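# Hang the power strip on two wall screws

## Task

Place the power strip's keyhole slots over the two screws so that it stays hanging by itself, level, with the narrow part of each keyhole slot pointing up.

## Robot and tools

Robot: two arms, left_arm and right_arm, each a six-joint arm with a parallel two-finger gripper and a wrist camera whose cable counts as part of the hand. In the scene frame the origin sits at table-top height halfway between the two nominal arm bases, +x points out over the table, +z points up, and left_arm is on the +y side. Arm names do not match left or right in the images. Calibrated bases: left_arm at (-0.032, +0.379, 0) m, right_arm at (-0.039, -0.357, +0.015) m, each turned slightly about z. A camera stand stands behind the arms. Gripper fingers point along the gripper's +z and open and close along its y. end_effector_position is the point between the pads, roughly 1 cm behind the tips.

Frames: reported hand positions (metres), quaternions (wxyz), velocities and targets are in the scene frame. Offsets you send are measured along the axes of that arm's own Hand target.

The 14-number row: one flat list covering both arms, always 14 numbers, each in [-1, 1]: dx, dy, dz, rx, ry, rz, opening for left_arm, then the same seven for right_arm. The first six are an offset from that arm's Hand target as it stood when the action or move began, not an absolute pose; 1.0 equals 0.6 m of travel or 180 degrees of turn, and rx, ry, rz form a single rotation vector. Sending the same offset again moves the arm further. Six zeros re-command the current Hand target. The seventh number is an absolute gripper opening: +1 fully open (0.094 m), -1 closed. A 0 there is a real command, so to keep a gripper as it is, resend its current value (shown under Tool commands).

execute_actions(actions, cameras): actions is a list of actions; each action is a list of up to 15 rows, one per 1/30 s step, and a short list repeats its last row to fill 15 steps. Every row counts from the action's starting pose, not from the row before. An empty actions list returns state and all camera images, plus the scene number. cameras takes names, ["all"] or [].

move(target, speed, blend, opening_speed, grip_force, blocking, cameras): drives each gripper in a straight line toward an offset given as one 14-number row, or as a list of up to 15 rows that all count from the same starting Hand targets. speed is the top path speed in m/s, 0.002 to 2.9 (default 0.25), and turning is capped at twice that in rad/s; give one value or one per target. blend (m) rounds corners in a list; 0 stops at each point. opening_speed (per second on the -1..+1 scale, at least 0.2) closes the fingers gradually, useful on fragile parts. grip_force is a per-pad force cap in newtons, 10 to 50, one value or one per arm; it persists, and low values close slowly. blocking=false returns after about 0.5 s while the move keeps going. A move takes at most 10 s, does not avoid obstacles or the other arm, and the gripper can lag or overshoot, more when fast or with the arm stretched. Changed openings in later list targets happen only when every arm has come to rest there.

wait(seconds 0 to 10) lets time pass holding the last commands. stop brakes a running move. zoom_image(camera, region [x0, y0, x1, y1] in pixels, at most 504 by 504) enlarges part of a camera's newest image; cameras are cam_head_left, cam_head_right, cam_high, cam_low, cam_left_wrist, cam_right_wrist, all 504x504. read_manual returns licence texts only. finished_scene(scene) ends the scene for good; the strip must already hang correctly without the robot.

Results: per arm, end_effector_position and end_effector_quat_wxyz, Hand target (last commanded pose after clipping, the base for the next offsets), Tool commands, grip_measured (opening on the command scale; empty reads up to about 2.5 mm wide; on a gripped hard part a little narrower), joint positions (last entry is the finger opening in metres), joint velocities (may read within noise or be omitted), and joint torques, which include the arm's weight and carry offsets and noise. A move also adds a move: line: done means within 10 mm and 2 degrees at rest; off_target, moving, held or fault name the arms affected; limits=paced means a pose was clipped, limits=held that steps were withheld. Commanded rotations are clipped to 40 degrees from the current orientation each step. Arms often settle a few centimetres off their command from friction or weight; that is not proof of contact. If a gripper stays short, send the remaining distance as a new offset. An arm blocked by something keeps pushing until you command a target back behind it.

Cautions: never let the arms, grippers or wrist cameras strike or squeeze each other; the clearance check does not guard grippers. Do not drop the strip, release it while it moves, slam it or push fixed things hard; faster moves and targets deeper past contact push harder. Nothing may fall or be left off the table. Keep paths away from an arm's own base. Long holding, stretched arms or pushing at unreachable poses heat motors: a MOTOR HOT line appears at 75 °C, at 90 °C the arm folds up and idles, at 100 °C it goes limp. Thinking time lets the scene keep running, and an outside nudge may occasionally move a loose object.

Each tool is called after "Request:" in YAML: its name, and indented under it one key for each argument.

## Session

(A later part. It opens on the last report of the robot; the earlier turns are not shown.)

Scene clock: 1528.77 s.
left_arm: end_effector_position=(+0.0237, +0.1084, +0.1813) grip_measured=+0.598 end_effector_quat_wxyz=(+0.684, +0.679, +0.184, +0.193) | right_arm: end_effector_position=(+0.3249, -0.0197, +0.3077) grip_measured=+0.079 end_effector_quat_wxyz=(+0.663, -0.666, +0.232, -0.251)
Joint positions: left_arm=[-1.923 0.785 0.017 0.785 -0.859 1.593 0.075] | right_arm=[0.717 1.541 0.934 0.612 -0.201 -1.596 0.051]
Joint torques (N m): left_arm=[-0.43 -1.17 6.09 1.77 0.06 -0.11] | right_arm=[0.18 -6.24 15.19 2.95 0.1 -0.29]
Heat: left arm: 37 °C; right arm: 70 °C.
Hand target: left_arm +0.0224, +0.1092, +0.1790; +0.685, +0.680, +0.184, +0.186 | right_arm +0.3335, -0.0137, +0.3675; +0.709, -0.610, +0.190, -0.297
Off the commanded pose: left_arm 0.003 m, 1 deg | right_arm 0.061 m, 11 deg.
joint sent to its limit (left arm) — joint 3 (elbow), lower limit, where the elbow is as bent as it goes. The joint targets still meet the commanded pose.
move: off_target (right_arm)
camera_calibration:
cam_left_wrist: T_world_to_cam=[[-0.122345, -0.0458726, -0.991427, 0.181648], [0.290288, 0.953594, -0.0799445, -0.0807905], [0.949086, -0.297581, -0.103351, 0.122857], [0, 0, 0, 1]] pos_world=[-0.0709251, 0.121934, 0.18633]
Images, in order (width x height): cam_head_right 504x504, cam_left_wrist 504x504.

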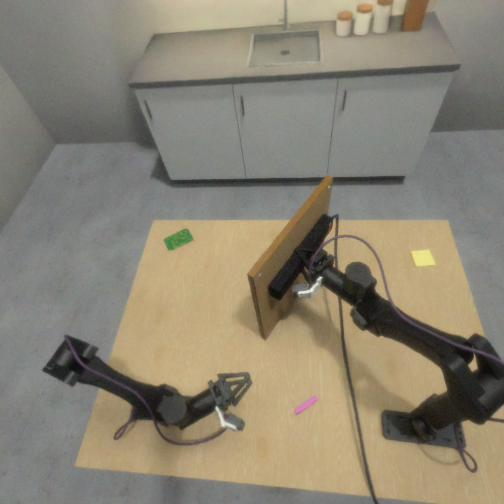

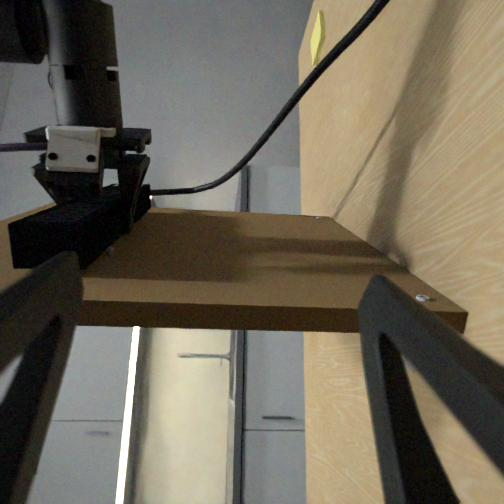

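Request:
move:
  target: [0,0,0,0,0,0,0.6,0.0,-0.01,-0.06,0.0,0.0,0,-0.35]
  speed: 0.04
  cameras: ["cam_left_wrist","cam_head_right"]

Request:
zoom_image:
  camera: "cam_left_wrist"
  region: [50, 150, 200, 300]

Scene clock: 1547.80 s.
left_arm: end_effector_position=(+0.0237, +0.1084, +0.1813) grip_measured=+0.598 end_effector_quat_wxyz=(+0.684, +0.679, +0.184, +0.193) | right_arm: end_effector_position=(+0.3151, -0.0311, +0.3130) grip_measured=+0.079 end_effector_quat_wxyz=(+0.666, -0.662, +0.232, -0.255)
Joint positions: left_arm=[-1.923 0.785 0.017 0.785 -0.859 1.593 0.075] | right_arm=[0.711 1.48 0.886 0.612 -0.201 -1.596 0.051]
Joint torques (N m): left_arm=[-0.2 -0.91 6.22 1.79 0.03 -0.11] | right_arm=[-1.25 -10.58 9.24 2.87 -0.11 -0.31]
Heat: left arm: 37 °C; right arm: 72 °C.
Hand target: left_arm +0.0224, +0.1092, +0.1790; +0.685, +0.680, +0.184, +0.186 | right_arm +0.3097, -0.0413, +0.3666; +0.709, -0.610, +0.190, -0.298
Off the commanded pose: left_arm 0.003 m, 1 deg | right_arm 0.055 m, 10 deg.
joint sent to its limit (left arm) — joint 3 (elbow), lower limit, where the elbow is as bent as it goes. The joint targets still meet the commanded pose.
move: off_target (right_arm)
camera_calibration:
cam_left_wrist: T_world_to_cam=[[-0.122345, -0.0458726, -0.991427, 0.181648], [0.290288, 0.953594, -0.0799445, -0.0807905], [0.949086, -0.297581, -0.103351, 0.122857], [0, 0, 0, 1]] pos_world=[-0.0709251, 0.121934, 0.18633]
Images, in order (width x height): cam_head_right 504x504, cam_left_wrist 504x504.

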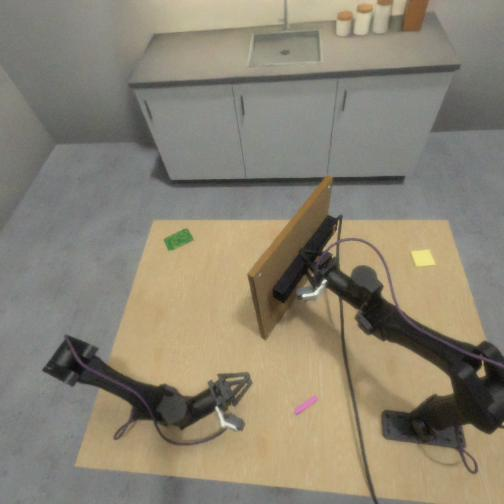

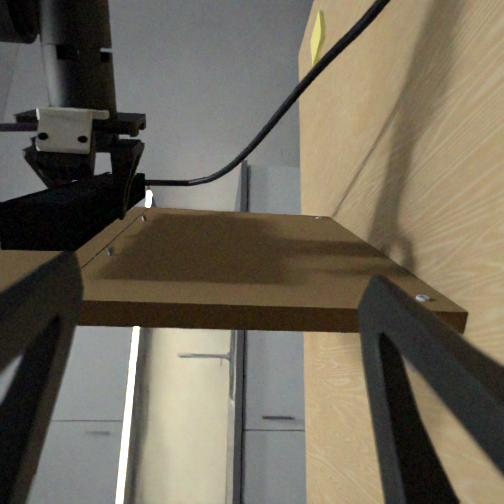

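Scaled by 3.360 from the camera's 504x504 image, which has a finer 720x720 frame.

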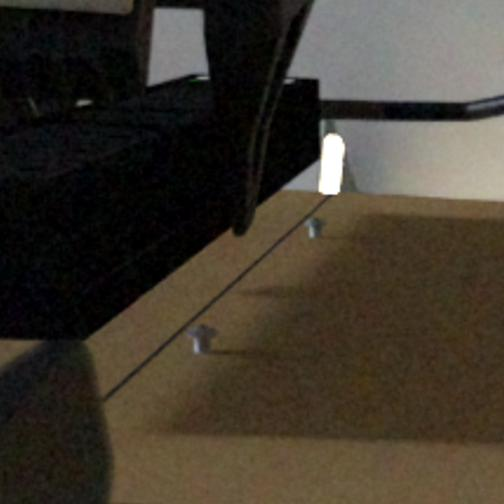

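Request:
move:
  target: [0,0,0,0,0,0,0.6,-0.003,0.02,0.01,0.0,0.0,0,-0.35]
  speed: 0.04

Request:
move:
  target: [0,0,0,0,0,0,0.6,0,0.01,0.005,0.0,0.0,0,-0.35]
  speed: 0.04
  cameras: ["cam_left_wrist","cam_head_right"]

Request:
zoom_image:
  camera: "cam_left_wrist"
  region: [50, 150, 200, 300]

Request:
zoom_image:
  camera: "cam_head_right"
  region: [260, 210, 350, 320]

Scene clock: 1566.10 s.
left_arm: end_effector_position=(+0.0237, +0.1084, +0.1813) grip_measured=+0.598 end_effector_quat_wxyz=(+0.684, +0.679, +0.184, +0.193) | right_arm: end_effector_position=(+0.3142, -0.0318, +0.3122) grip_measured=+0.079 end_effector_quat_wxyz=(+0.668, -0.660, +0.231, -0.256)
Joint positions: left_arm=[-1.923 0.785 0.017 0.785 -0.859 1.593 0.075] | right_arm=[0.711 1.479 0.875 0.627 -0.201 -1.596 0.051]
Joint torques (N m): left_arm=[-0.24 -1.03 6.01 1.79 0.07 -0.17] | right_arm=[-0.59 -6.98 9.51 3.12 -0.04 -0.28]
Heat: left arm: 37 °C; right arm: 72 °C.
Hand target: left_arm +0.0224, +0.1092, +0.1790; +0.685, +0.680, +0.184, +0.186 | right_arm +0.3144, -0.0347, +0.3558; +0.709, -0.610, +0.190, -0.298
Off the commanded pose: left_arm 0.003 m, 1 deg | right_arm 0.044 m, 10 deg.
joint sent to its limit (left arm) — joint 3 (elbow), lower limit, where the elbow is as bent as it goes. The joint targets still meet the commanded pose.
move: off_target (right_arm)

Scene clock: 1567.13 s.
left_arm: end_effector_position=(+0.0237, +0.1084, +0.1813) grip_measured=+0.598 end_effector_quat_wxyz=(+0.684, +0.679, +0.184, +0.193) | right_arm: end_effector_position=(+0.3159, -0.0304, +0.3116) grip_measured=+0.079 end_effector_quat_wxyz=(+0.671, -0.657, +0.229, -0.258)
Joint positions: left_arm=[-1.923 0.785 0.017 0.785 -0.859 1.593 0.075] | right_arm=[0.711 1.492 0.875 0.649 -0.201 -1.596 0.051]
Joint torques (N m): left_arm=[-0.4 -0.95 6.37 1.81 0.07 -0.16] | right_arm=[-0.51 -6.23 9.47 3.13 -0.03 -0.29]
Heat: left arm: 37 °C; right arm: 72 °C.
Hand target: left_arm +0.0224, +0.1092, +0.1790; +0.685, +0.680, +0.184, +0.186 | right_arm +0.3174, -0.0320, +0.3506; +0.709, -0.610, +0.190, -0.298
Off the commanded pose: left_arm 0.003 m, 1 deg | right_arm 0.039 m, 9 deg.
joint sent to its limit (left arm) — joint 3 (elbow), lower limit, where the elbow is as bent as it goes. The joint targets still meet the commanded pose.
move: off_target (right_arm)
camera_calibration:
cam_left_wrist: T_world_to_cam=[[-0.122345, -0.0458726, -0.991427, 0.181648], [0.290288, 0.953594, -0.0799445, -0.0807905], [0.949086, -0.297581, -0.103351, 0.122857], [0, 0, 0, 1]] pos_world=[-0.0709251, 0.121934, 0.18633]
Images, in order (width x height): cam_head_right 504x504, cam_left_wrist 504x504.

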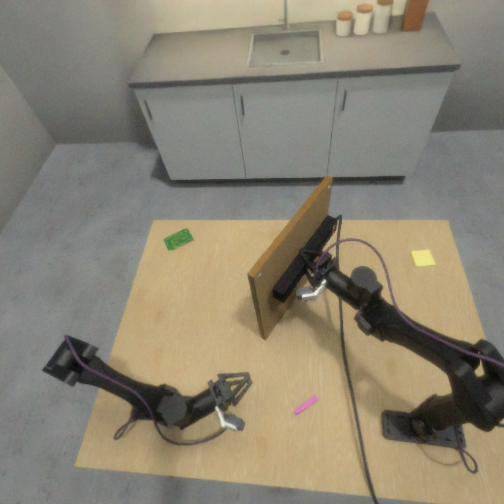

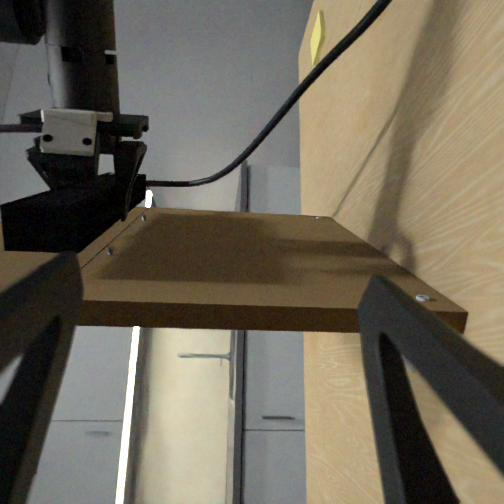

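Scaled by 3.360 from the camera's 504x504 image, which has a finer 720x720 frame.

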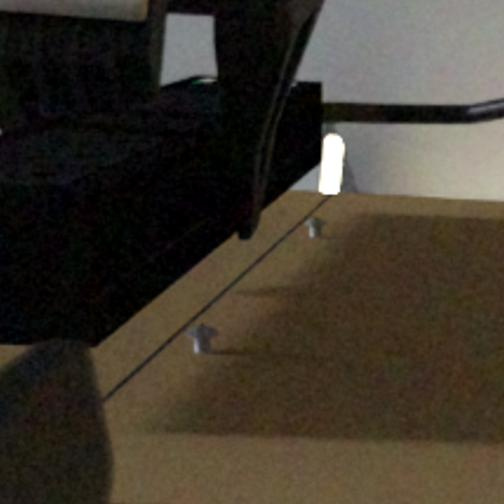

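Scaled by 4.582 from the camera's 504x504 image, which has a finer 720x720 frame.

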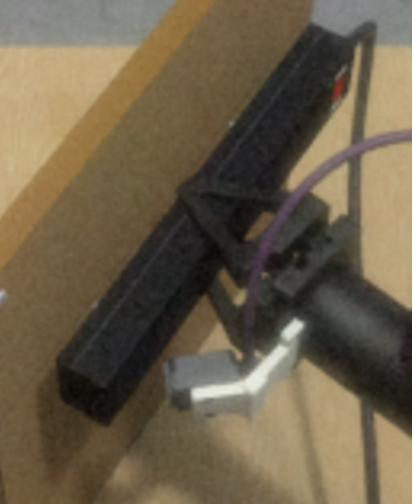

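Request:
move:
  target: [0,0,0,0,0,0,0.6,-0.004,0.025,-0.01,0.0,0.0,0,-0.35]
  speed: 0.04
  cameras: ["cam_left_wrist","cam_head_right"]

Request:
zoom_image:
  camera: "cam_left_wrist"
  region: [50, 150, 200, 300]

Request:
zoom_image:
  camera: "cam_head_right"
  region: [260, 210, 350, 320]

Scene clock: 1575.33 s.
left_arm: end_effector_position=(+0.0237, +0.1084, +0.1813) grip_measured=+0.598 end_effector_quat_wxyz=(+0.684, +0.679, +0.184, +0.193) | right_arm: end_effector_position=(+0.3134, -0.0324, +0.2983) grip_measured=+0.079 end_effector_quat_wxyz=(+0.673, -0.654, +0.227, -0.259)
Joint positions: left_arm=[-1.923 0.785 0.017 0.785 -0.859 1.593 0.075] | right_arm=[0.711 1.506 0.822 0.725 -0.201 -1.596 0.051]
Joint torques (N m): left_arm=[-0.39 -1.28 6.24 1.83 0.02 -0.16] | right_arm=[-0.43 -6 9.25 3.09 -0.03 -0.29]
Heat: left arm: 37 °C; right arm: 74 °C.
Hand target: left_arm +0.0224, +0.1092, +0.1790; +0.685, +0.680, +0.184, +0.186 | right_arm +0.3147, -0.0337, +0.3345; +0.709, -0.610, +0.190, -0.298
Off the commanded pose: left_arm 0.003 m, 1 deg | right_arm 0.036 m, 9 deg.
joint sent to its limit (left arm) — joint 3 (elbow), lower limit, where the elbow is as bent as it goes. The joint targets still meet the commanded pose.
move: off_target (right_arm)
camera_calibration:
cam_left_wrist: T_world_to_cam=[[-0.122345, -0.0458726, -0.991427, 0.181648], [0.290288, 0.953594, -0.0799445, -0.0807905], [0.949086, -0.297581, -0.103351, 0.122857], [0, 0, 0, 1]] pos_world=[-0.0709251, 0.121934, 0.18633]
Images, in order (width x height): cam_head_right 504x504, cam_left_wrist 504x504.

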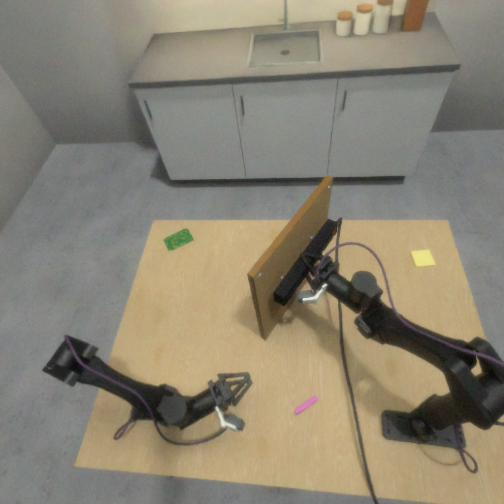

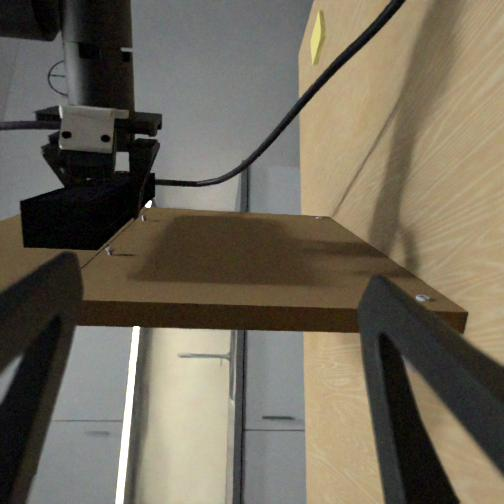

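Scaled by 3.360 from the camera's 504x504 image, which has a finer 720x720 frame.

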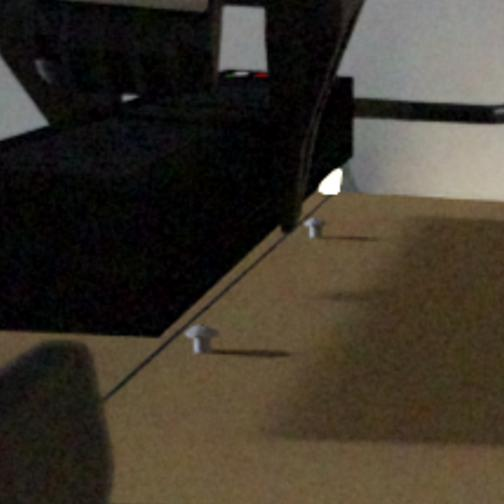

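Scaled by 4.582 from the camera's 504x504 image, which has a finer 720x720 frame.

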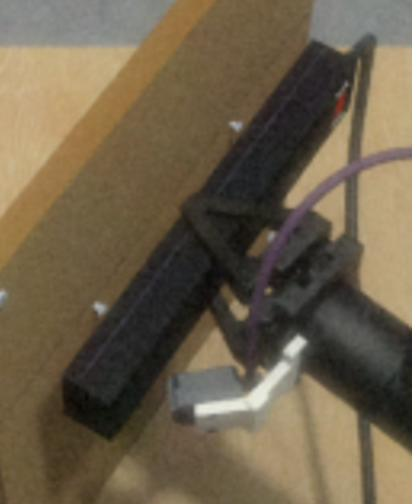

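Request:
move:
  target: [0,0,0,0,0,0,0.6,-0.004,0.014,0.02,-0.01,0.0,0,-0.35]
  speed: 0.05
  cameras: ["cam_left_wrist","cam_head_right"]

Request:
zoom_image:
  camera: "cam_left_wrist"
  region: [50, 150, 200, 300]

Scene clock: 1588.07 s.
left_arm: end_effector_position=(+0.0237, +0.1084, +0.1813) grip_measured=+0.598 end_effector_quat_wxyz=(+0.684, +0.679, +0.184, +0.193) | right_arm: end_effector_position=(+0.3161, -0.0263, +0.2798) grip_measured=+0.079 end_effector_quat_wxyz=(+0.661, -0.668, +0.232, -0.251)
Joint positions: left_arm=[-1.923 0.785 0.017 0.785 -0.859 1.593 0.075] | right_arm=[0.718 1.545 0.822 0.723 -0.197 -1.599 0.051]
Joint torques (N m): left_arm=[-0.35 -1.16 6.15 1.76 0.07 -0.16] | right_arm=[0.27 -6.53 12.81 2.83 0.07 -0.28]
Heat: left arm: 37 °C; right arm: 74 °C.
Hand target: left_arm +0.0224, +0.1092, +0.1790; +0.685, +0.680, +0.184, +0.186 | right_arm +0.3220, -0.0224, +0.3281; +0.699, -0.621, +0.195, -0.294
Off the commanded pose: left_arm 0.003 m, 1 deg | right_arm 0.049 m, 10 deg.
joint sent to its limit (left arm) — joint 3 (elbow), lower limit, where the elbow is as bent as it goes. The joint targets still meet the commanded pose.
move: off_target (right_arm)
camera_calibration:
cam_left_wrist: T_world_to_cam=[[-0.122345, -0.0458726, -0.991427, 0.181648], [0.290288, 0.953594, -0.0799445, -0.0807905], [0.949086, -0.297581, -0.103351, 0.122857], [0, 0, 0, 1]] pos_world=[-0.0709251, 0.121934, 0.18633]
Images, in order (width x height): cam_head_right 504x504, cam_left_wrist 504x504.

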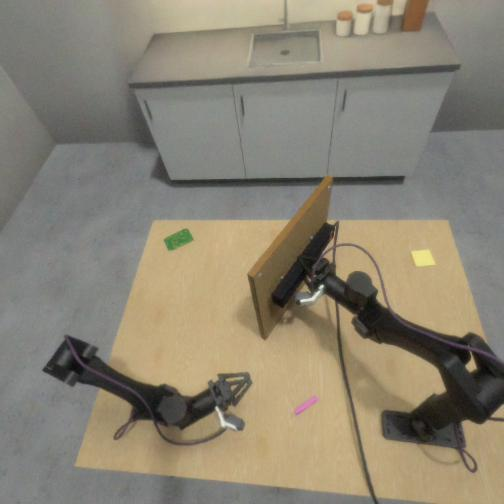

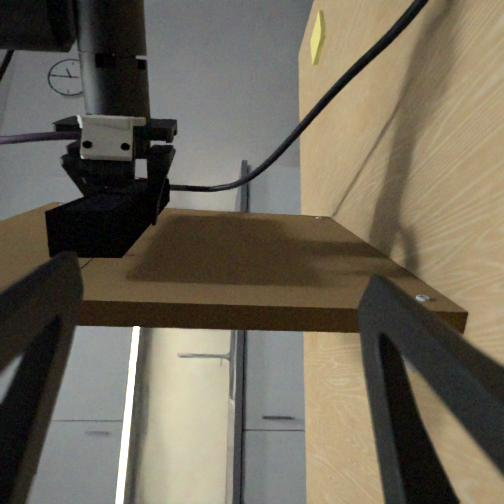

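Scaled by 3.360 from the camera's 504x504 image, which has a finer 720x720 frame.

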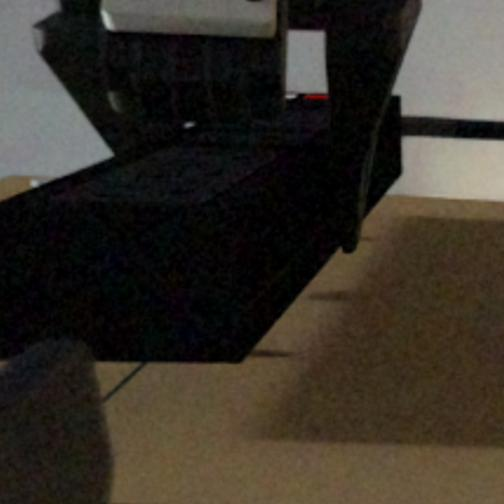

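Request:
move:
  target: [0,0,0,0,0,0,0.6,0.001,-0.016,0.004,0,0.0,0,-0.35]
  speed: 0.05

Request:
move:
  target: [0,0,0,0,0,0,0.6,0.0,-0.006,0.002,0,0.0,0,-0.35]
  speed: 0.05

Scene clock: 1598.20 s.
left_arm: end_effector_position=(+0.0237, +0.1084, +0.1813) grip_measured=+0.598 end_effector_quat_wxyz=(+0.684, +0.679, +0.184, +0.193) | right_arm: end_effector_position=(+0.3164, -0.0267, +0.2727) grip_measured=+0.079 end_effector_quat_wxyz=(+0.652, -0.676, +0.238, -0.247)
Joint positions: left_arm=[-1.923 0.785 0.017 0.785 -0.859 1.593 0.075] | right_arm=[0.718 1.545 0.822 0.695 -0.194 -1.6 0.051]
Joint torques (N m): left_arm=[0.02 -1.13 6.34 1.79 0.03 -0.17] | right_arm=[0.43 -8.35 14.71 2.72 0.1 -0.3]
Heat: left arm: 37 °C; right arm: 74 °C.
Hand target: left_arm +0.0224, +0.1092, +0.1790; +0.685, +0.680, +0.184, +0.186 | right_arm +0.3224, -0.0215, +0.3380; +0.699, -0.621, +0.195, -0.294
Off the commanded pose: left_arm 0.003 m, 1 deg | right_arm 0.066 m, 11 deg.
joint sent to its limit (left arm) — joint 3 (elbow), lower limit, where the elbow is as bent as it goes. The joint targets still meet the commanded pose.
move: off_target (right_arm)

Scene clock: 1599.13 s.
left_arm: end_effector_position=(+0.0237, +0.1084, +0.1813) grip_measured=+0.598 end_effector_quat_wxyz=(+0.684, +0.679, +0.184, +0.193) | right_arm: end_effector_position=(+0.3173, -0.0250, +0.2757) grip_measured=+0.079 end_effector_quat_wxyz=(+0.651, -0.677, +0.238, -0.247)
Joint positions: left_arm=[-1.923 0.785 0.017 0.785 -0.859 1.593 0.075] | right_arm=[0.721 1.545 0.837 0.678 -0.192 -1.6 0.051]
Joint torques (N m): left_arm=[-0.23 -1.06 6.41 1.82 0.07 -0.14] | right_arm=[0.32 -8.68 14.53 2.77 0.09 -0.31]
Heat: left arm: 37 °C; right arm: 73 °C.
Hand target: left_arm +0.0224, +0.1092, +0.1790; +0.685, +0.680, +0.184, +0.186 | right_arm +0.3227, -0.0209, +0.3419; +0.699, -0.621, +0.195, -0.295
Off the commanded pose: left_arm 0.003 m, 1 deg | right_arm 0.066 m, 11 deg.
joint sent to its limit (left arm) — joint 3 (elbow), lower limit, where the elbow is as bent as it goes. The joint targets still meet the commanded pose.
move: off_target (right_arm)

Request:
move:
  target: [0,0,0,0,0,0,0.6,0.0,-0.009,-0.002,0.012,0.0,0,-0.35]
  speed: 0.05
  cameras: ["cam_left_wrist"]

Request:
zoom_image:
  camera: "cam_left_wrist"
  region: [50, 150, 200, 300]

Scene clock: 1607.47 s.
left_arm: end_effector_position=(+0.0237, +0.1084, +0.1813) grip_measured=+0.598 end_effector_quat_wxyz=(+0.684, +0.679, +0.184, +0.193) | right_arm: end_effector_position=(+0.3175, -0.0251, +0.2799) grip_measured=+0.079 end_effector_quat_wxyz=(+0.656, -0.672, +0.236, -0.250)
Joint positions: left_arm=[-1.923 0.785 0.017 0.785 -0.859 1.593 0.075] | right_arm=[0.721 1.545 0.837 0.695 -0.191 -1.6 0.051]
Joint torques (N m): left_arm=[-0.31 -1.31 6.17 1.82 0.11 -0.17] | right_arm=[0.23 -8.42 13.18 3.11 0.04 -0.25]
Heat: left arm: 37 °C; right arm: 73 °C.
Hand target: left_arm +0.0224, +0.1092, +0.1790; +0.685, +0.680, +0.184, +0.186 | right_arm +0.3209, -0.0220, +0.3470; +0.711, -0.608, +0.190, -0.298
Off the commanded pose: left_arm 0.003 m, 1 deg | right_arm 0.067 m, 12 deg.
joint sent to its limit (left arm) — joint 3 (elbow), lower limit, where the elbow is as bent as it goes. The joint targets still meet the commanded pose.
move: off_target (right_arm)
camera_calibration:
cam_left_wrist: T_world_to_cam=[[-0.122345, -0.0458726, -0.991427, 0.181648], [0.290288, 0.953594, -0.0799445, -0.0807905], [0.949086, -0.297581, -0.103351, 0.122857], [0, 0, 0, 1]] pos_world=[-0.0709251, 0.121934, 0.18633]
Images, in order (width x height): cam_left_wrist 504x504.

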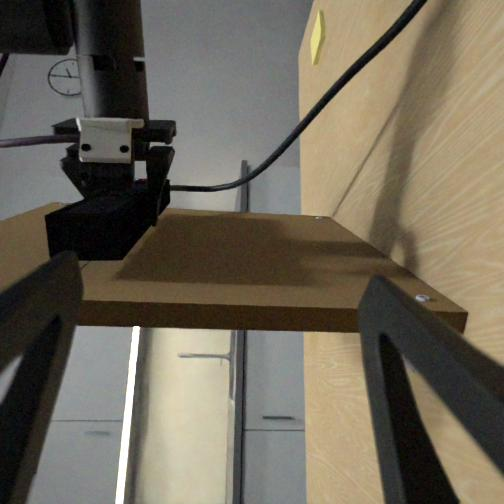

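Scaled by 3.360 from the camera's 504x504 image, which has a finer 720x720 frame.

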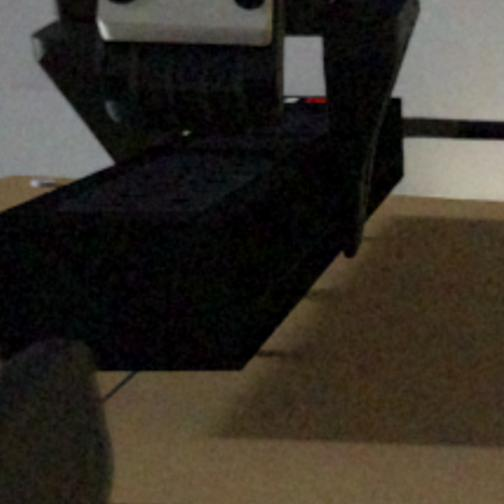

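Request:
move:
  target: [0,0,0,0,0,0,0.6,0.0,-0.012,0.004,0,0.0,0,-0.35]
  speed: 0.05

Request:
move:
  target: [0,0,0,0,0,0,0.6,0.0,-0.006,0.003,0,0.0,0,-0.35]
  speed: 0.05
  cameras: ["cam_left_wrist","cam_head_right"]

Request:
zoom_image:
  camera: "cam_left_wrist"
  region: [50, 150, 200, 300]

Request:
zoom_image:
  camera: "cam_head_right"
  region: [260, 210, 350, 320]

Scene clock: 1619.23 s.
left_arm: end_effector_position=(+0.0237, +0.1084, +0.1813) grip_measured=+0.598 end_effector_quat_wxyz=(+0.684, +0.679, +0.184, +0.193) | right_arm: end_effector_position=(+0.3175, -0.0251, +0.2799) grip_measured=+0.079 end_effector_quat_wxyz=(+0.656, -0.672, +0.236, -0.250)
Joint positions: left_arm=[-1.923 0.785 0.017 0.785 -0.859 1.593 0.075] | right_arm=[0.721 1.545 0.837 0.695 -0.191 -1.6 0.051]
Joint torques (N m): left_arm=[-0.31 -1.4 6.23 1.8 0.07 -0.11] | right_arm=[0.49 -9.39 14.98 2.84 0.07 -0.24]
Heat: left arm: 37 °C; right arm: 75 °C. Fold the right arm in close to its base, or ease its load, before you think long.
Hand target: left_arm +0.0224, +0.1092, +0.1790; +0.685, +0.680, +0.184, +0.186 | right_arm +0.3211, -0.0208, +0.3545; +0.711, -0.608, +0.190, -0.298
Off the commanded pose: left_arm 0.003 m, 1 deg | right_arm 0.075 m, 12 deg.
MOTOR HOT: joint 4 (wrist pitch) of the right arm reports 75 °C; the controller's stop level is 90 °C. To cool a motor, set the load down, stop pushing, or move to a pose that needs little force.
joint sent to its limit (left arm) — joint 3 (elbow), lower limit, where the elbow is as bent as it goes. The joint targets still meet the commanded pose.
move: off_target (right_arm)

Scene clock: 1620.27 s.
left_arm: end_effector_position=(+0.0237, +0.1084, +0.1813) grip_measured=+0.598 end_effector_quat_wxyz=(+0.684, +0.679, +0.184, +0.193) | right_arm: end_effector_position=(+0.3185, -0.0224, +0.2878) grip_measured=+0.079 end_effector_quat_wxyz=(+0.660, -0.668, +0.233, -0.252)
Joint positions: left_arm=[-1.923 0.785 0.017 0.785 -0.859 1.593 0.075] | right_arm=[0.724 1.545 0.859 0.684 -0.19 -1.6 0.051]
Joint torques (N m): left_arm=[-0.35 -1.01 6.02 1.77 0.02 -0.17] | right_arm=[0.32 -9.24 14.68 2.77 0.08 -0.25]
Heat: left arm: 37 °C; right arm: 75 °C. Fold the right arm in close to its base, or ease its load, before you think long.
Hand target: left_arm +0.0224, +0.1092, +0.1790; +0.685, +0.680, +0.184, +0.186 | right_arm +0.3215, -0.0198, +0.3583; +0.711, -0.608, +0.190, -0.298
Off the commanded pose: left_arm 0.003 m, 1 deg | right_arm 0.071 m, 12 deg.
MOTOR HOT: still on. Joint 4 (wrist pitch) of the right arm reports 75 °C.
joint sent to its limit (left arm) — joint 3 (elbow), lower limit, where the elbow is as bent as it goes. The joint targets still meet the commanded pose.
move: off_target (right_arm)
camera_calibration:
cam_left_wrist: T_world_to_cam=[[-0.122345, -0.0458726, -0.991427, 0.181648], [0.290288, 0.953594, -0.0799445, -0.0807905], [0.949086, -0.297581, -0.103351, 0.122857], [0, 0, 0, 1]] pos_world=[-0.0709251, 0.121934, 0.18633]
Images, in order (width x height): cam_head_right 504x504, cam_left_wrist 504x504.

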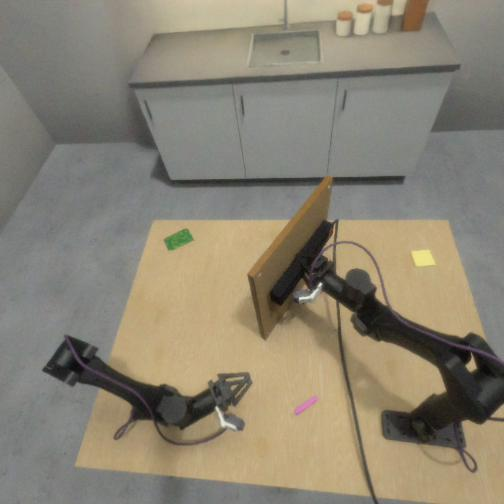

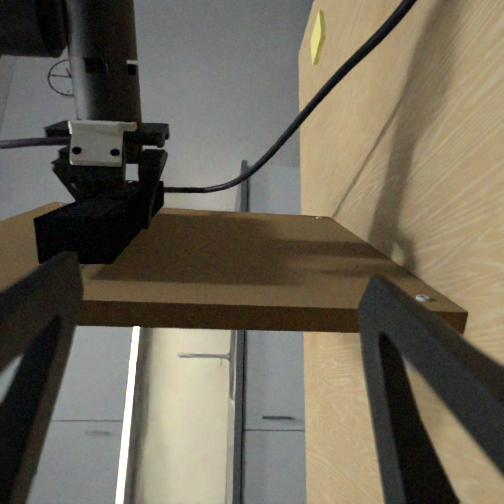

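Scaled by 3.360 from the camera's 504x504 image, which has a finer 720x720 frame.

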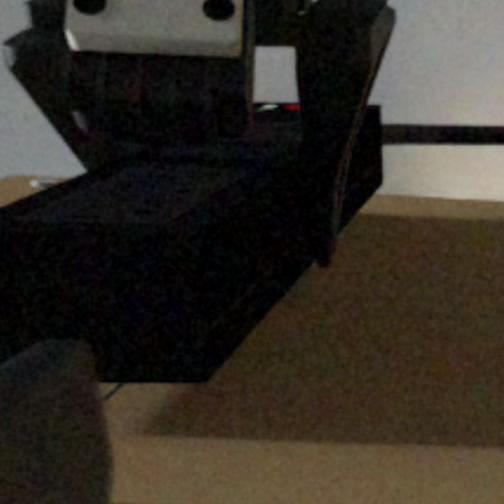

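Scaled by 4.582 from the camera's 504x504 image, which has a finer 720x720 frame.

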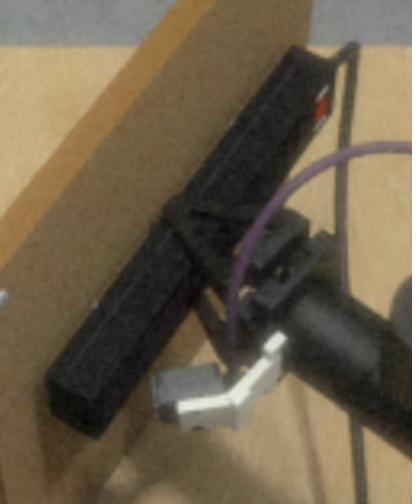

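Request:
move:
  target: [0,0,0,0,0,0,0.6,0.016,-0.006,0.001,0,0.0,0,-0.35]
  speed: 0.05
  cameras: ["cam_left_wrist","cam_head_right"]

Request:
zoom_image:
  camera: "cam_left_wrist"
  region: [50, 150, 200, 300]

Request:
zoom_image:
  camera: "cam_head_right"
  region: [260, 210, 350, 320]

Scene clock: 1631.57 s.
left_arm: end_effector_position=(+0.0237, +0.1084, +0.1813) grip_measured=+0.598 end_effector_quat_wxyz=(+0.684, +0.679, +0.184, +0.193) | right_arm: end_effector_position=(+0.3234, -0.0253, +0.2908) grip_measured=+0.079 end_effector_quat_wxyz=(+0.659, -0.668, +0.236, -0.253)
Joint positions: left_arm=[-1.923 0.785 0.017 0.785 -0.859 1.593 0.075] | right_arm=[0.711 1.545 0.876 0.664 -0.197 -1.598 0.051]
Joint torques (N m): left_arm=[-0.43 -1.1 6.04 1.76 0.05 -0.1] | right_arm=[-1.13 -9.33 14.82 2.8 -0.14 -0.23]
Heat: left arm: 37 °C; right arm: 71 °C.
Hand target: left_arm +0.0224, +0.1092, +0.1790; +0.685, +0.680, +0.184, +0.186 | right_arm +0.3283, -0.0258, +0.3628; +0.711, -0.608, +0.190, -0.298
Off the commanded pose: left_arm 0.003 m, 1 deg | right_arm 0.072 m, 12 deg.
MOTOR HOT: cleared for the motors of the right arm.
joint sent to its limit (left arm) — joint 3 (elbow), lower limit, where the elbow is as bent as it goes. The joint targets still meet the commanded pose.
move: off_target (right_arm)
camera_calibration:
cam_left_wrist: T_world_to_cam=[[-0.122345, -0.0458726, -0.991427, 0.181648], [0.290288, 0.953594, -0.0799445, -0.0807905], [0.949086, -0.297581, -0.103351, 0.122857], [0, 0, 0, 1]] pos_world=[-0.0709251, 0.121934, 0.18633]
Images, in order (width x height): cam_head_right 504x504, cam_left_wrist 504x504.

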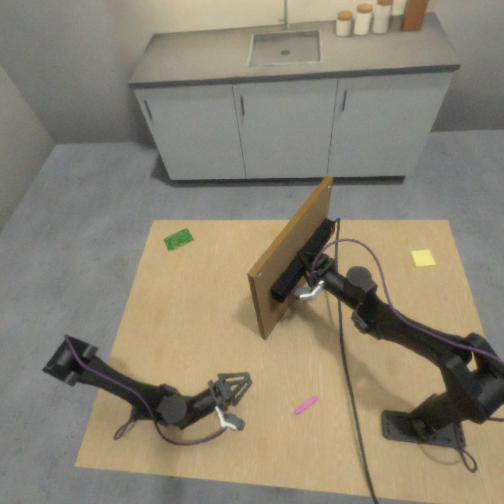

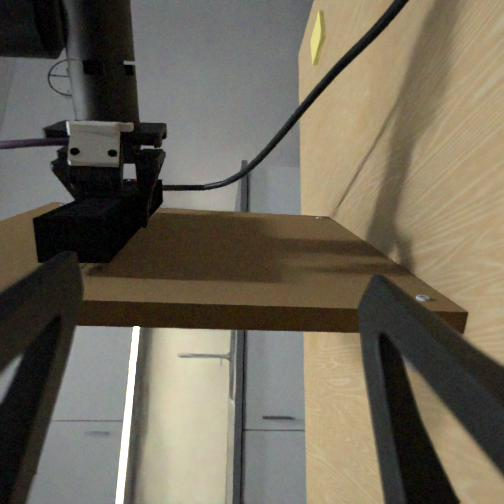

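Scaled by 3.360 from the camera's 504x504 image, which has a finer 720x720 frame.

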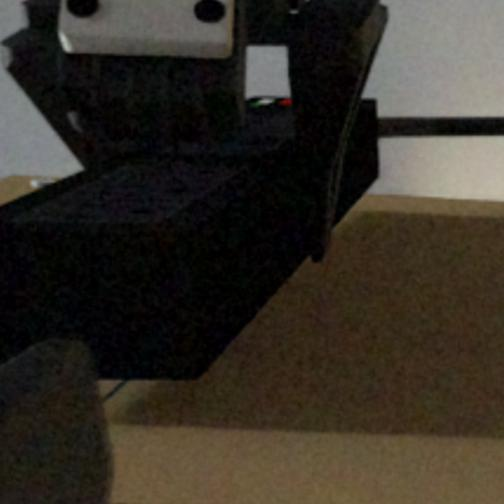

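Scaled by 4.582 from the camera's 504x504 image, which has a finer 720x720 frame.

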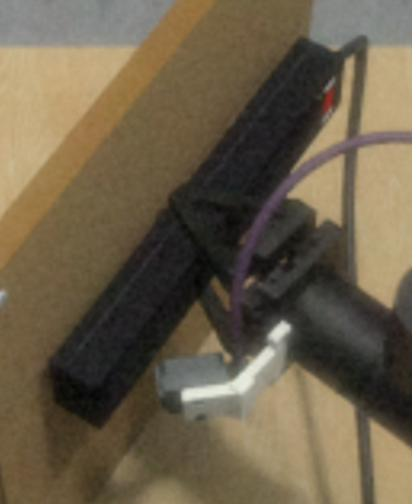

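Request:
move:
  target: [0,0,0,0,0,0,0.6,-0.003,0.012,0.022,0,0.0,0,-0.35]
  speed: 0.05
  cameras: ["cam_left_wrist","cam_head_right"]

Request:
zoom_image:
  camera: "cam_left_wrist"
  region: [50, 150, 200, 300]

Request:
zoom_image:
  camera: "cam_head_right"
  region: [260, 210, 350, 320]

Scene clock: 1645.27 s.
left_arm: end_effector_position=(+0.0237, +0.1084, +0.1813) grip_measured=+0.598 end_effector_quat_wxyz=(+0.684, +0.679, +0.184, +0.193) | right_arm: end_effector_position=(+0.3279, -0.0215, +0.2994) grip_measured=+0.079 end_effector_quat_wxyz=(+0.664, -0.663, +0.233, -0.255)
Joint positions: left_arm=[-1.923 0.785 0.017 0.785 -0.859 1.593 0.075] | right_arm=[0.711 1.561 0.91 0.664 -0.198 -1.596 0.051]
Joint torques (N m): left_arm=[-0.2 -0.96 6.34 1.8 0.07 -0.13] | right_arm=[0.02 -6.04 15.28 2.95 0 -0.27]
Heat: left arm: 37 °C; right arm: 68 °C.
Hand target: left_arm +0.0224, +0.1092, +0.1790; +0.685, +0.680, +0.184, +0.186 | right_arm +0.3367, -0.0142, +0.3581; +0.711, -0.608, +0.190, -0.298
Off the commanded pose: left_arm 0.003 m, 1 deg | right_arm 0.060 m, 11 deg.
joint sent to its limit (left arm) — joint 3 (elbow), lower limit, where the elbow is as bent as it goes. The joint targets still meet the commanded pose.
move: off_target (right_arm)
camera_calibration:
cam_left_wrist: T_world_to_cam=[[-0.122345, -0.0458726, -0.991427, 0.181648], [0.290288, 0.953594, -0.0799445, -0.0807905], [0.949086, -0.297581, -0.103351, 0.122857], [0, 0, 0, 1]] pos_world=[-0.0709251, 0.121934, 0.18633]
Images, in order (width x height): cam_head_right 504x504, cam_left_wrist 504x504.

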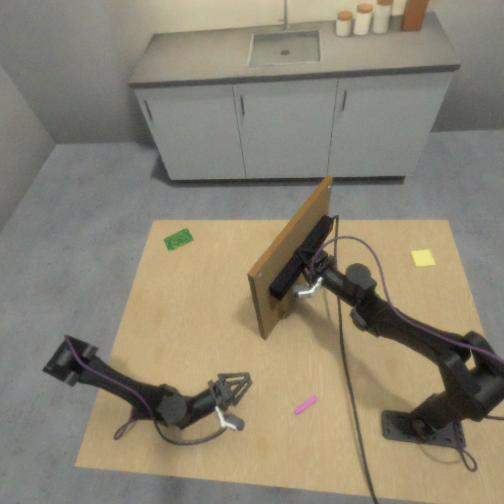

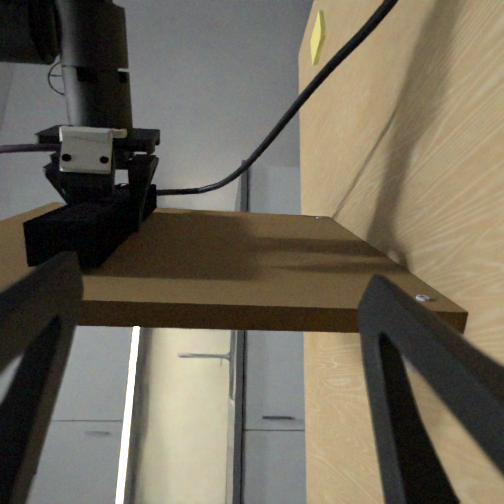

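Scaled by 3.360 from the camera's 504x504 image, which has a finer 720x720 frame.

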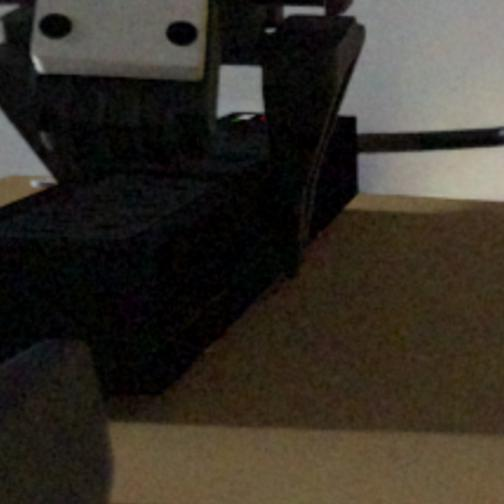

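Scaled by 4.582 from the camera's 504x504 image, which has a finer 720x720 frame.

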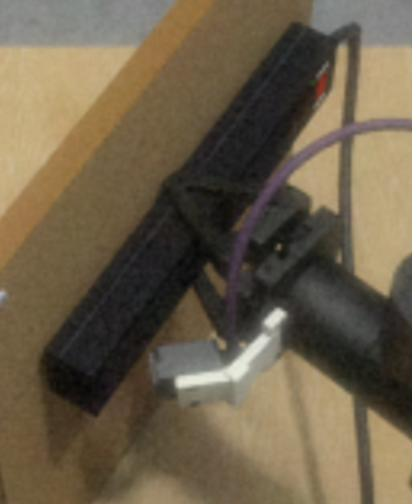

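Request:
move:
  target: [0,0,0,0,0,0,0.6,0,0.014,0.002,0,0.0,0,-0.35]
  speed: 0.03
  cameras: ["cam_left_wrist"]

Request:
zoom_image:
  camera: "cam_left_wrist"
  region: [50, 150, 200, 300]

Request:
move:
  target: [0,0,0,0,0,0,0.6,0,0.008,0.002,0,0.0,0,-0.35]
  speed: 0.03
  cameras: ["cam_left_wrist","cam_head_right"]

Request:
zoom_image:
  camera: "cam_left_wrist"
  region: [50, 150, 200, 300]

Request:
zoom_image:
  camera: "cam_head_right"
  region: [260, 210, 350, 320]

Scene clock: 1659.23 s.
left_arm: end_effector_position=(+0.0237, +0.1084, +0.1813) grip_measured=+0.598 end_effector_quat_wxyz=(+0.684, +0.679, +0.184, +0.193) | right_arm: end_effector_position=(+0.3272, -0.0201, +0.2991) grip_measured=+0.079 end_effector_quat_wxyz=(+0.666, -0.663, +0.230, -0.252)
Joint positions: left_arm=[-1.923 0.785 0.017 0.785 -0.859 1.593 0.075] | right_arm=[0.711 1.565 0.91 0.67 -0.207 -1.594 0.051]
Joint torques (N m): left_arm=[-0.2 -1.1 6.27 1.79 0.06 -0.18] | right_arm=[-0.05 -4.57 14.52 3.13 0.08 -0.28]
Heat: left arm: 37 °C; right arm: 67 °C.
Hand target: left_arm +0.0224, +0.1092, +0.1790; +0.685, +0.680, +0.184, +0.186 | right_arm +0.3390, -0.0126, +0.3502; +0.711, -0.608, +0.189, -0.298
Off the commanded pose: left_arm 0.003 m, 1 deg | right_arm 0.053 m, 11 deg.
joint sent to its limit (left arm) — joint 3 (elbow), lower limit, where the elbow is as bent as it goes. The joint targets still meet the commanded pose.
move: off_target (right_arm)
camera_calibration:
cam_left_wrist: T_world_to_cam=[[-0.122345, -0.0458726, -0.991427, 0.181648], [0.290288, 0.953594, -0.0799445, -0.0807905], [0.949086, -0.297581, -0.103351, 0.122857], [0, 0, 0, 1]] pos_world=[-0.0709251, 0.121934, 0.18633]
Images, in order (width x height): cam_left_wrist 504x504.

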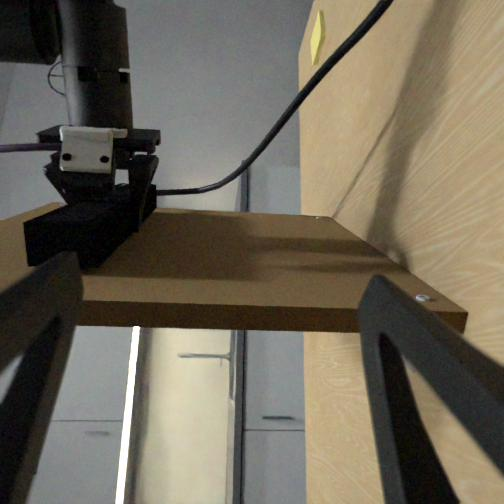

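Scaled by 3.360 from the camera's 504x504 image, which has a finer 720x720 frame.

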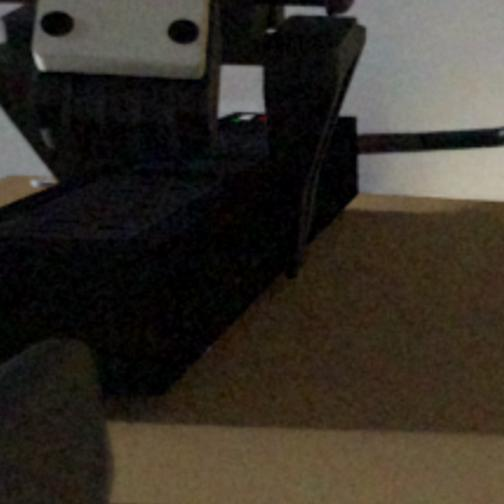

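Scene clock: 1659.93 s.
left_arm: end_effector_position=(+0.0237, +0.1084, +0.1813) grip_measured=+0.598 end_effector_quat_wxyz=(+0.684, +0.679, +0.184, +0.193) | right_arm: end_effector_position=(+0.3274, -0.0197, +0.2990) grip_measured=+0.079 end_effector_quat_wxyz=(+0.667, -0.663, +0.230, -0.251)
Joint positions: left_arm=[-1.923 0.785 0.017 0.785 -0.859 1.593 0.075] | right_arm=[0.711 1.567 0.91 0.674 -0.208 -1.594 0.051]
Joint torques (N m): left_arm=[-0.38 -1.18 6.02 1.75 0.05 -0.13] | right_arm=[-0.05 -3.6 14.31 3.22 0.09 -0.29]
Heat: left arm: 37 °C; right arm: 68 °C.
Hand target: left_arm +0.0224, +0.1092, +0.1790; +0.685, +0.680, +0.184, +0.186 | right_arm +0.3407, -0.0113, +0.3456; +0.711, -0.608, +0.190, -0.298
Off the commanded pose: left_arm 0.003 m, 1 deg | right_arm 0.049 m, 11 deg.
joint sent to its limit (left arm) — joint 3 (elbow), lower limit, where the elbow is as bent as it goes. The joint targets still meet the commanded pose.
move: off_target (right_arm)
camera_calibration:
cam_left_wrist: T_world_to_cam=[[-0.122345, -0.0458726, -0.991427, 0.181648], [0.290288, 0.953594, -0.0799445, -0.0807905], [0.949086, -0.297581, -0.103351, 0.122857], [0, 0, 0, 1]] pos_world=[-0.0709251, 0.121934, 0.18633]
Images, in order (width x height): cam_head_right 504x504, cam_left_wrist 504x504.

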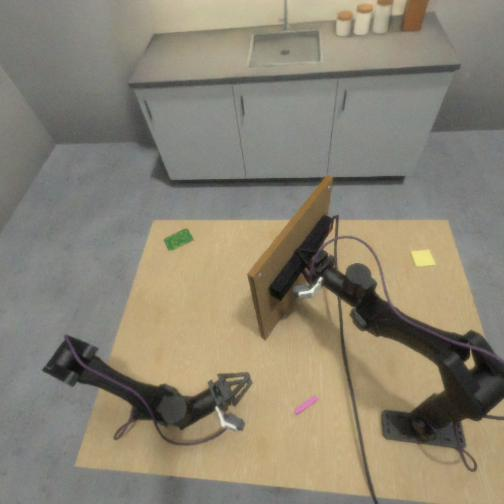

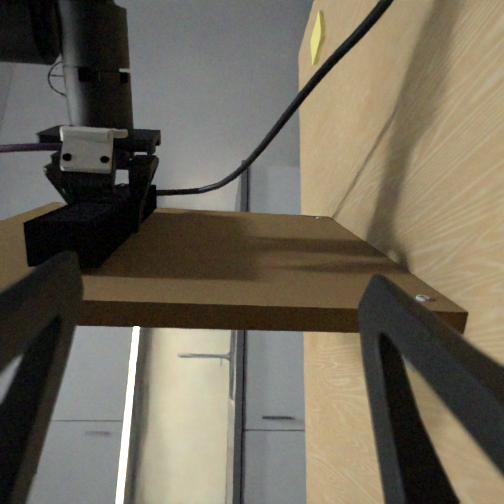

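Scaled by 3.360 from the camera's 504x504 image, which has a finer 720x720 frame.

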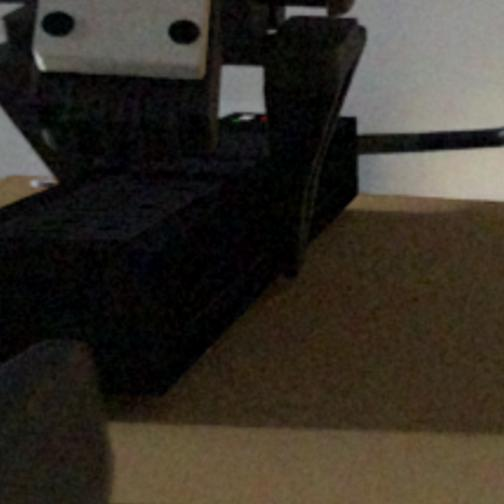

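Scaled by 4.582 from the camera's 504x504 image, which has a finer 720x720 frame.

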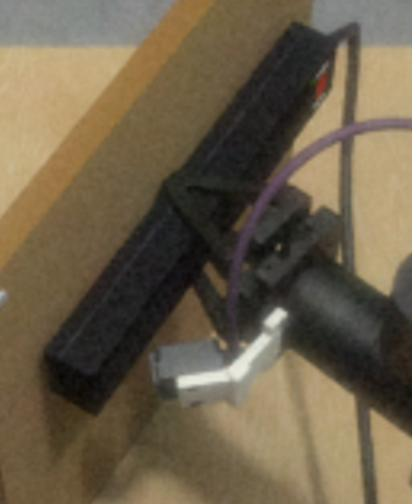

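Request:
move:
  target: [0,0,0,0,0,0,0.6,-0.001,0.016,-0.006,0,0.0,0,-0.35]
  speed: 0.03

Request:
move:
  target: [0,0,0,0,0,0,0.6,-0.001,0.01,-0.004,0,0.0,0,-0.35]
  speed: 0.03
  cameras: ["cam_left_wrist"]

Request:
zoom_image:
  camera: "cam_left_wrist"
  region: [50, 150, 200, 300]

Scene clock: 1666.87 s.
left_arm: end_effector_position=(+0.0237, +0.1084, +0.1813) grip_measured=+0.598 end_effector_quat_wxyz=(+0.684, +0.679, +0.184, +0.193) | right_arm: end_effector_position=(+0.3278, -0.0193, +0.2994) grip_measured=+0.079 end_effector_quat_wxyz=(+0.670, -0.661, +0.227, -0.250)
Joint positions: left_arm=[-1.923 0.785 0.017 0.785 -0.859 1.593 0.075] | right_arm=[0.707 1.573 0.91 0.686 -0.218 -1.593 0.051]
Joint torques (N m): left_arm=[-0.39 -1.35 6.11 1.8 0.13 -0.12] | right_arm=[0.06 -2.97 11.97 3.4 0.17 -0.3]
Heat: left arm: 37 °C; right arm: 72 °C.
Hand target: left_arm +0.0224, +0.1092, +0.1790; +0.685, +0.680, +0.184, +0.186 | right_arm +0.3400, -0.0129, +0.3355; +0.711, -0.608, +0.190, -0.298
Off the commanded pose: left_arm 0.003 m, 1 deg | right_arm 0.039 m, 10 deg.
joint sent to its limit (left arm) — joint 3 (elbow), lower limit, where the elbow is as bent as it goes. The joint targets still meet the commanded pose.
move: off_target (right_arm)

Scene clock: 1667.83 s.
left_arm: end_effector_position=(+0.0237, +0.1084, +0.1813) grip_measured=+0.598 end_effector_quat_wxyz=(+0.684, +0.679, +0.184, +0.193) | right_arm: end_effector_position=(+0.3275, -0.0197, +0.2989) grip_measured=+0.079 end_effector_quat_wxyz=(+0.679, -0.652, +0.225, -0.252)
Joint positions: left_arm=[-1.923 0.785 0.017 0.785 -0.859 1.593 0.075] | right_arm=[0.707 1.584 0.891 0.743 -0.219 -1.584 0.051]
Joint torques (N m): left_arm=[-0.27 -1.37 6.02 1.79 0.1 -0.15] | right_arm=[0.1 -2.84 12.11 3.18 0.18 -0.36]
Heat: left arm: 37 °C; right arm: 72 °C.
Hand target: left_arm +0.0224, +0.1092, +0.1790; +0.685, +0.680, +0.184, +0.186 | right_arm +0.3392, -0.0138, +0.3293; +0.711, -0.608, +0.190, -0.298
Off the commanded pose: left_arm 0.003 m, 1 deg | right_arm 0.033 m, 9 deg.
joint sent to its limit (left arm) — joint 3 (elbow), lower limit, where the elbow is as bent as it goes. The joint targets still meet the commanded pose.
move: off_target (right_arm)
camera_calibration:
cam_left_wrist: T_world_to_cam=[[-0.122345, -0.0458726, -0.991427, 0.181648], [0.290288, 0.953594, -0.0799445, -0.0807905], [0.949086, -0.297581, -0.103351, 0.122857], [0, 0, 0, 1]] pos_world=[-0.0709251, 0.121934, 0.18633]
Images, in order (width x height): cam_left_wrist 504x504.

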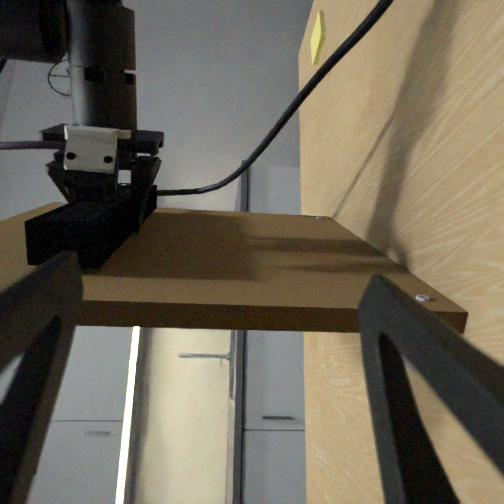

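Scaled by 3.360 from the camera's 504x504 image, which has a finer 720x720 frame.

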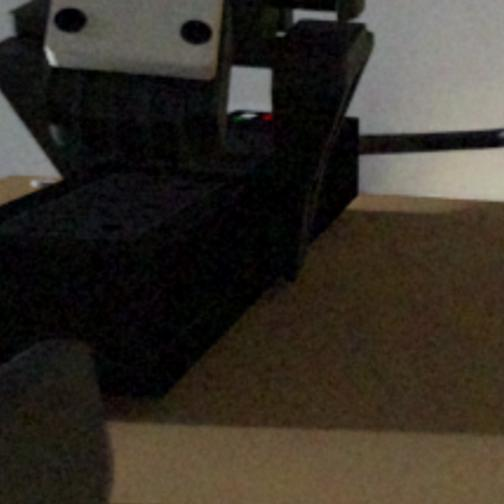

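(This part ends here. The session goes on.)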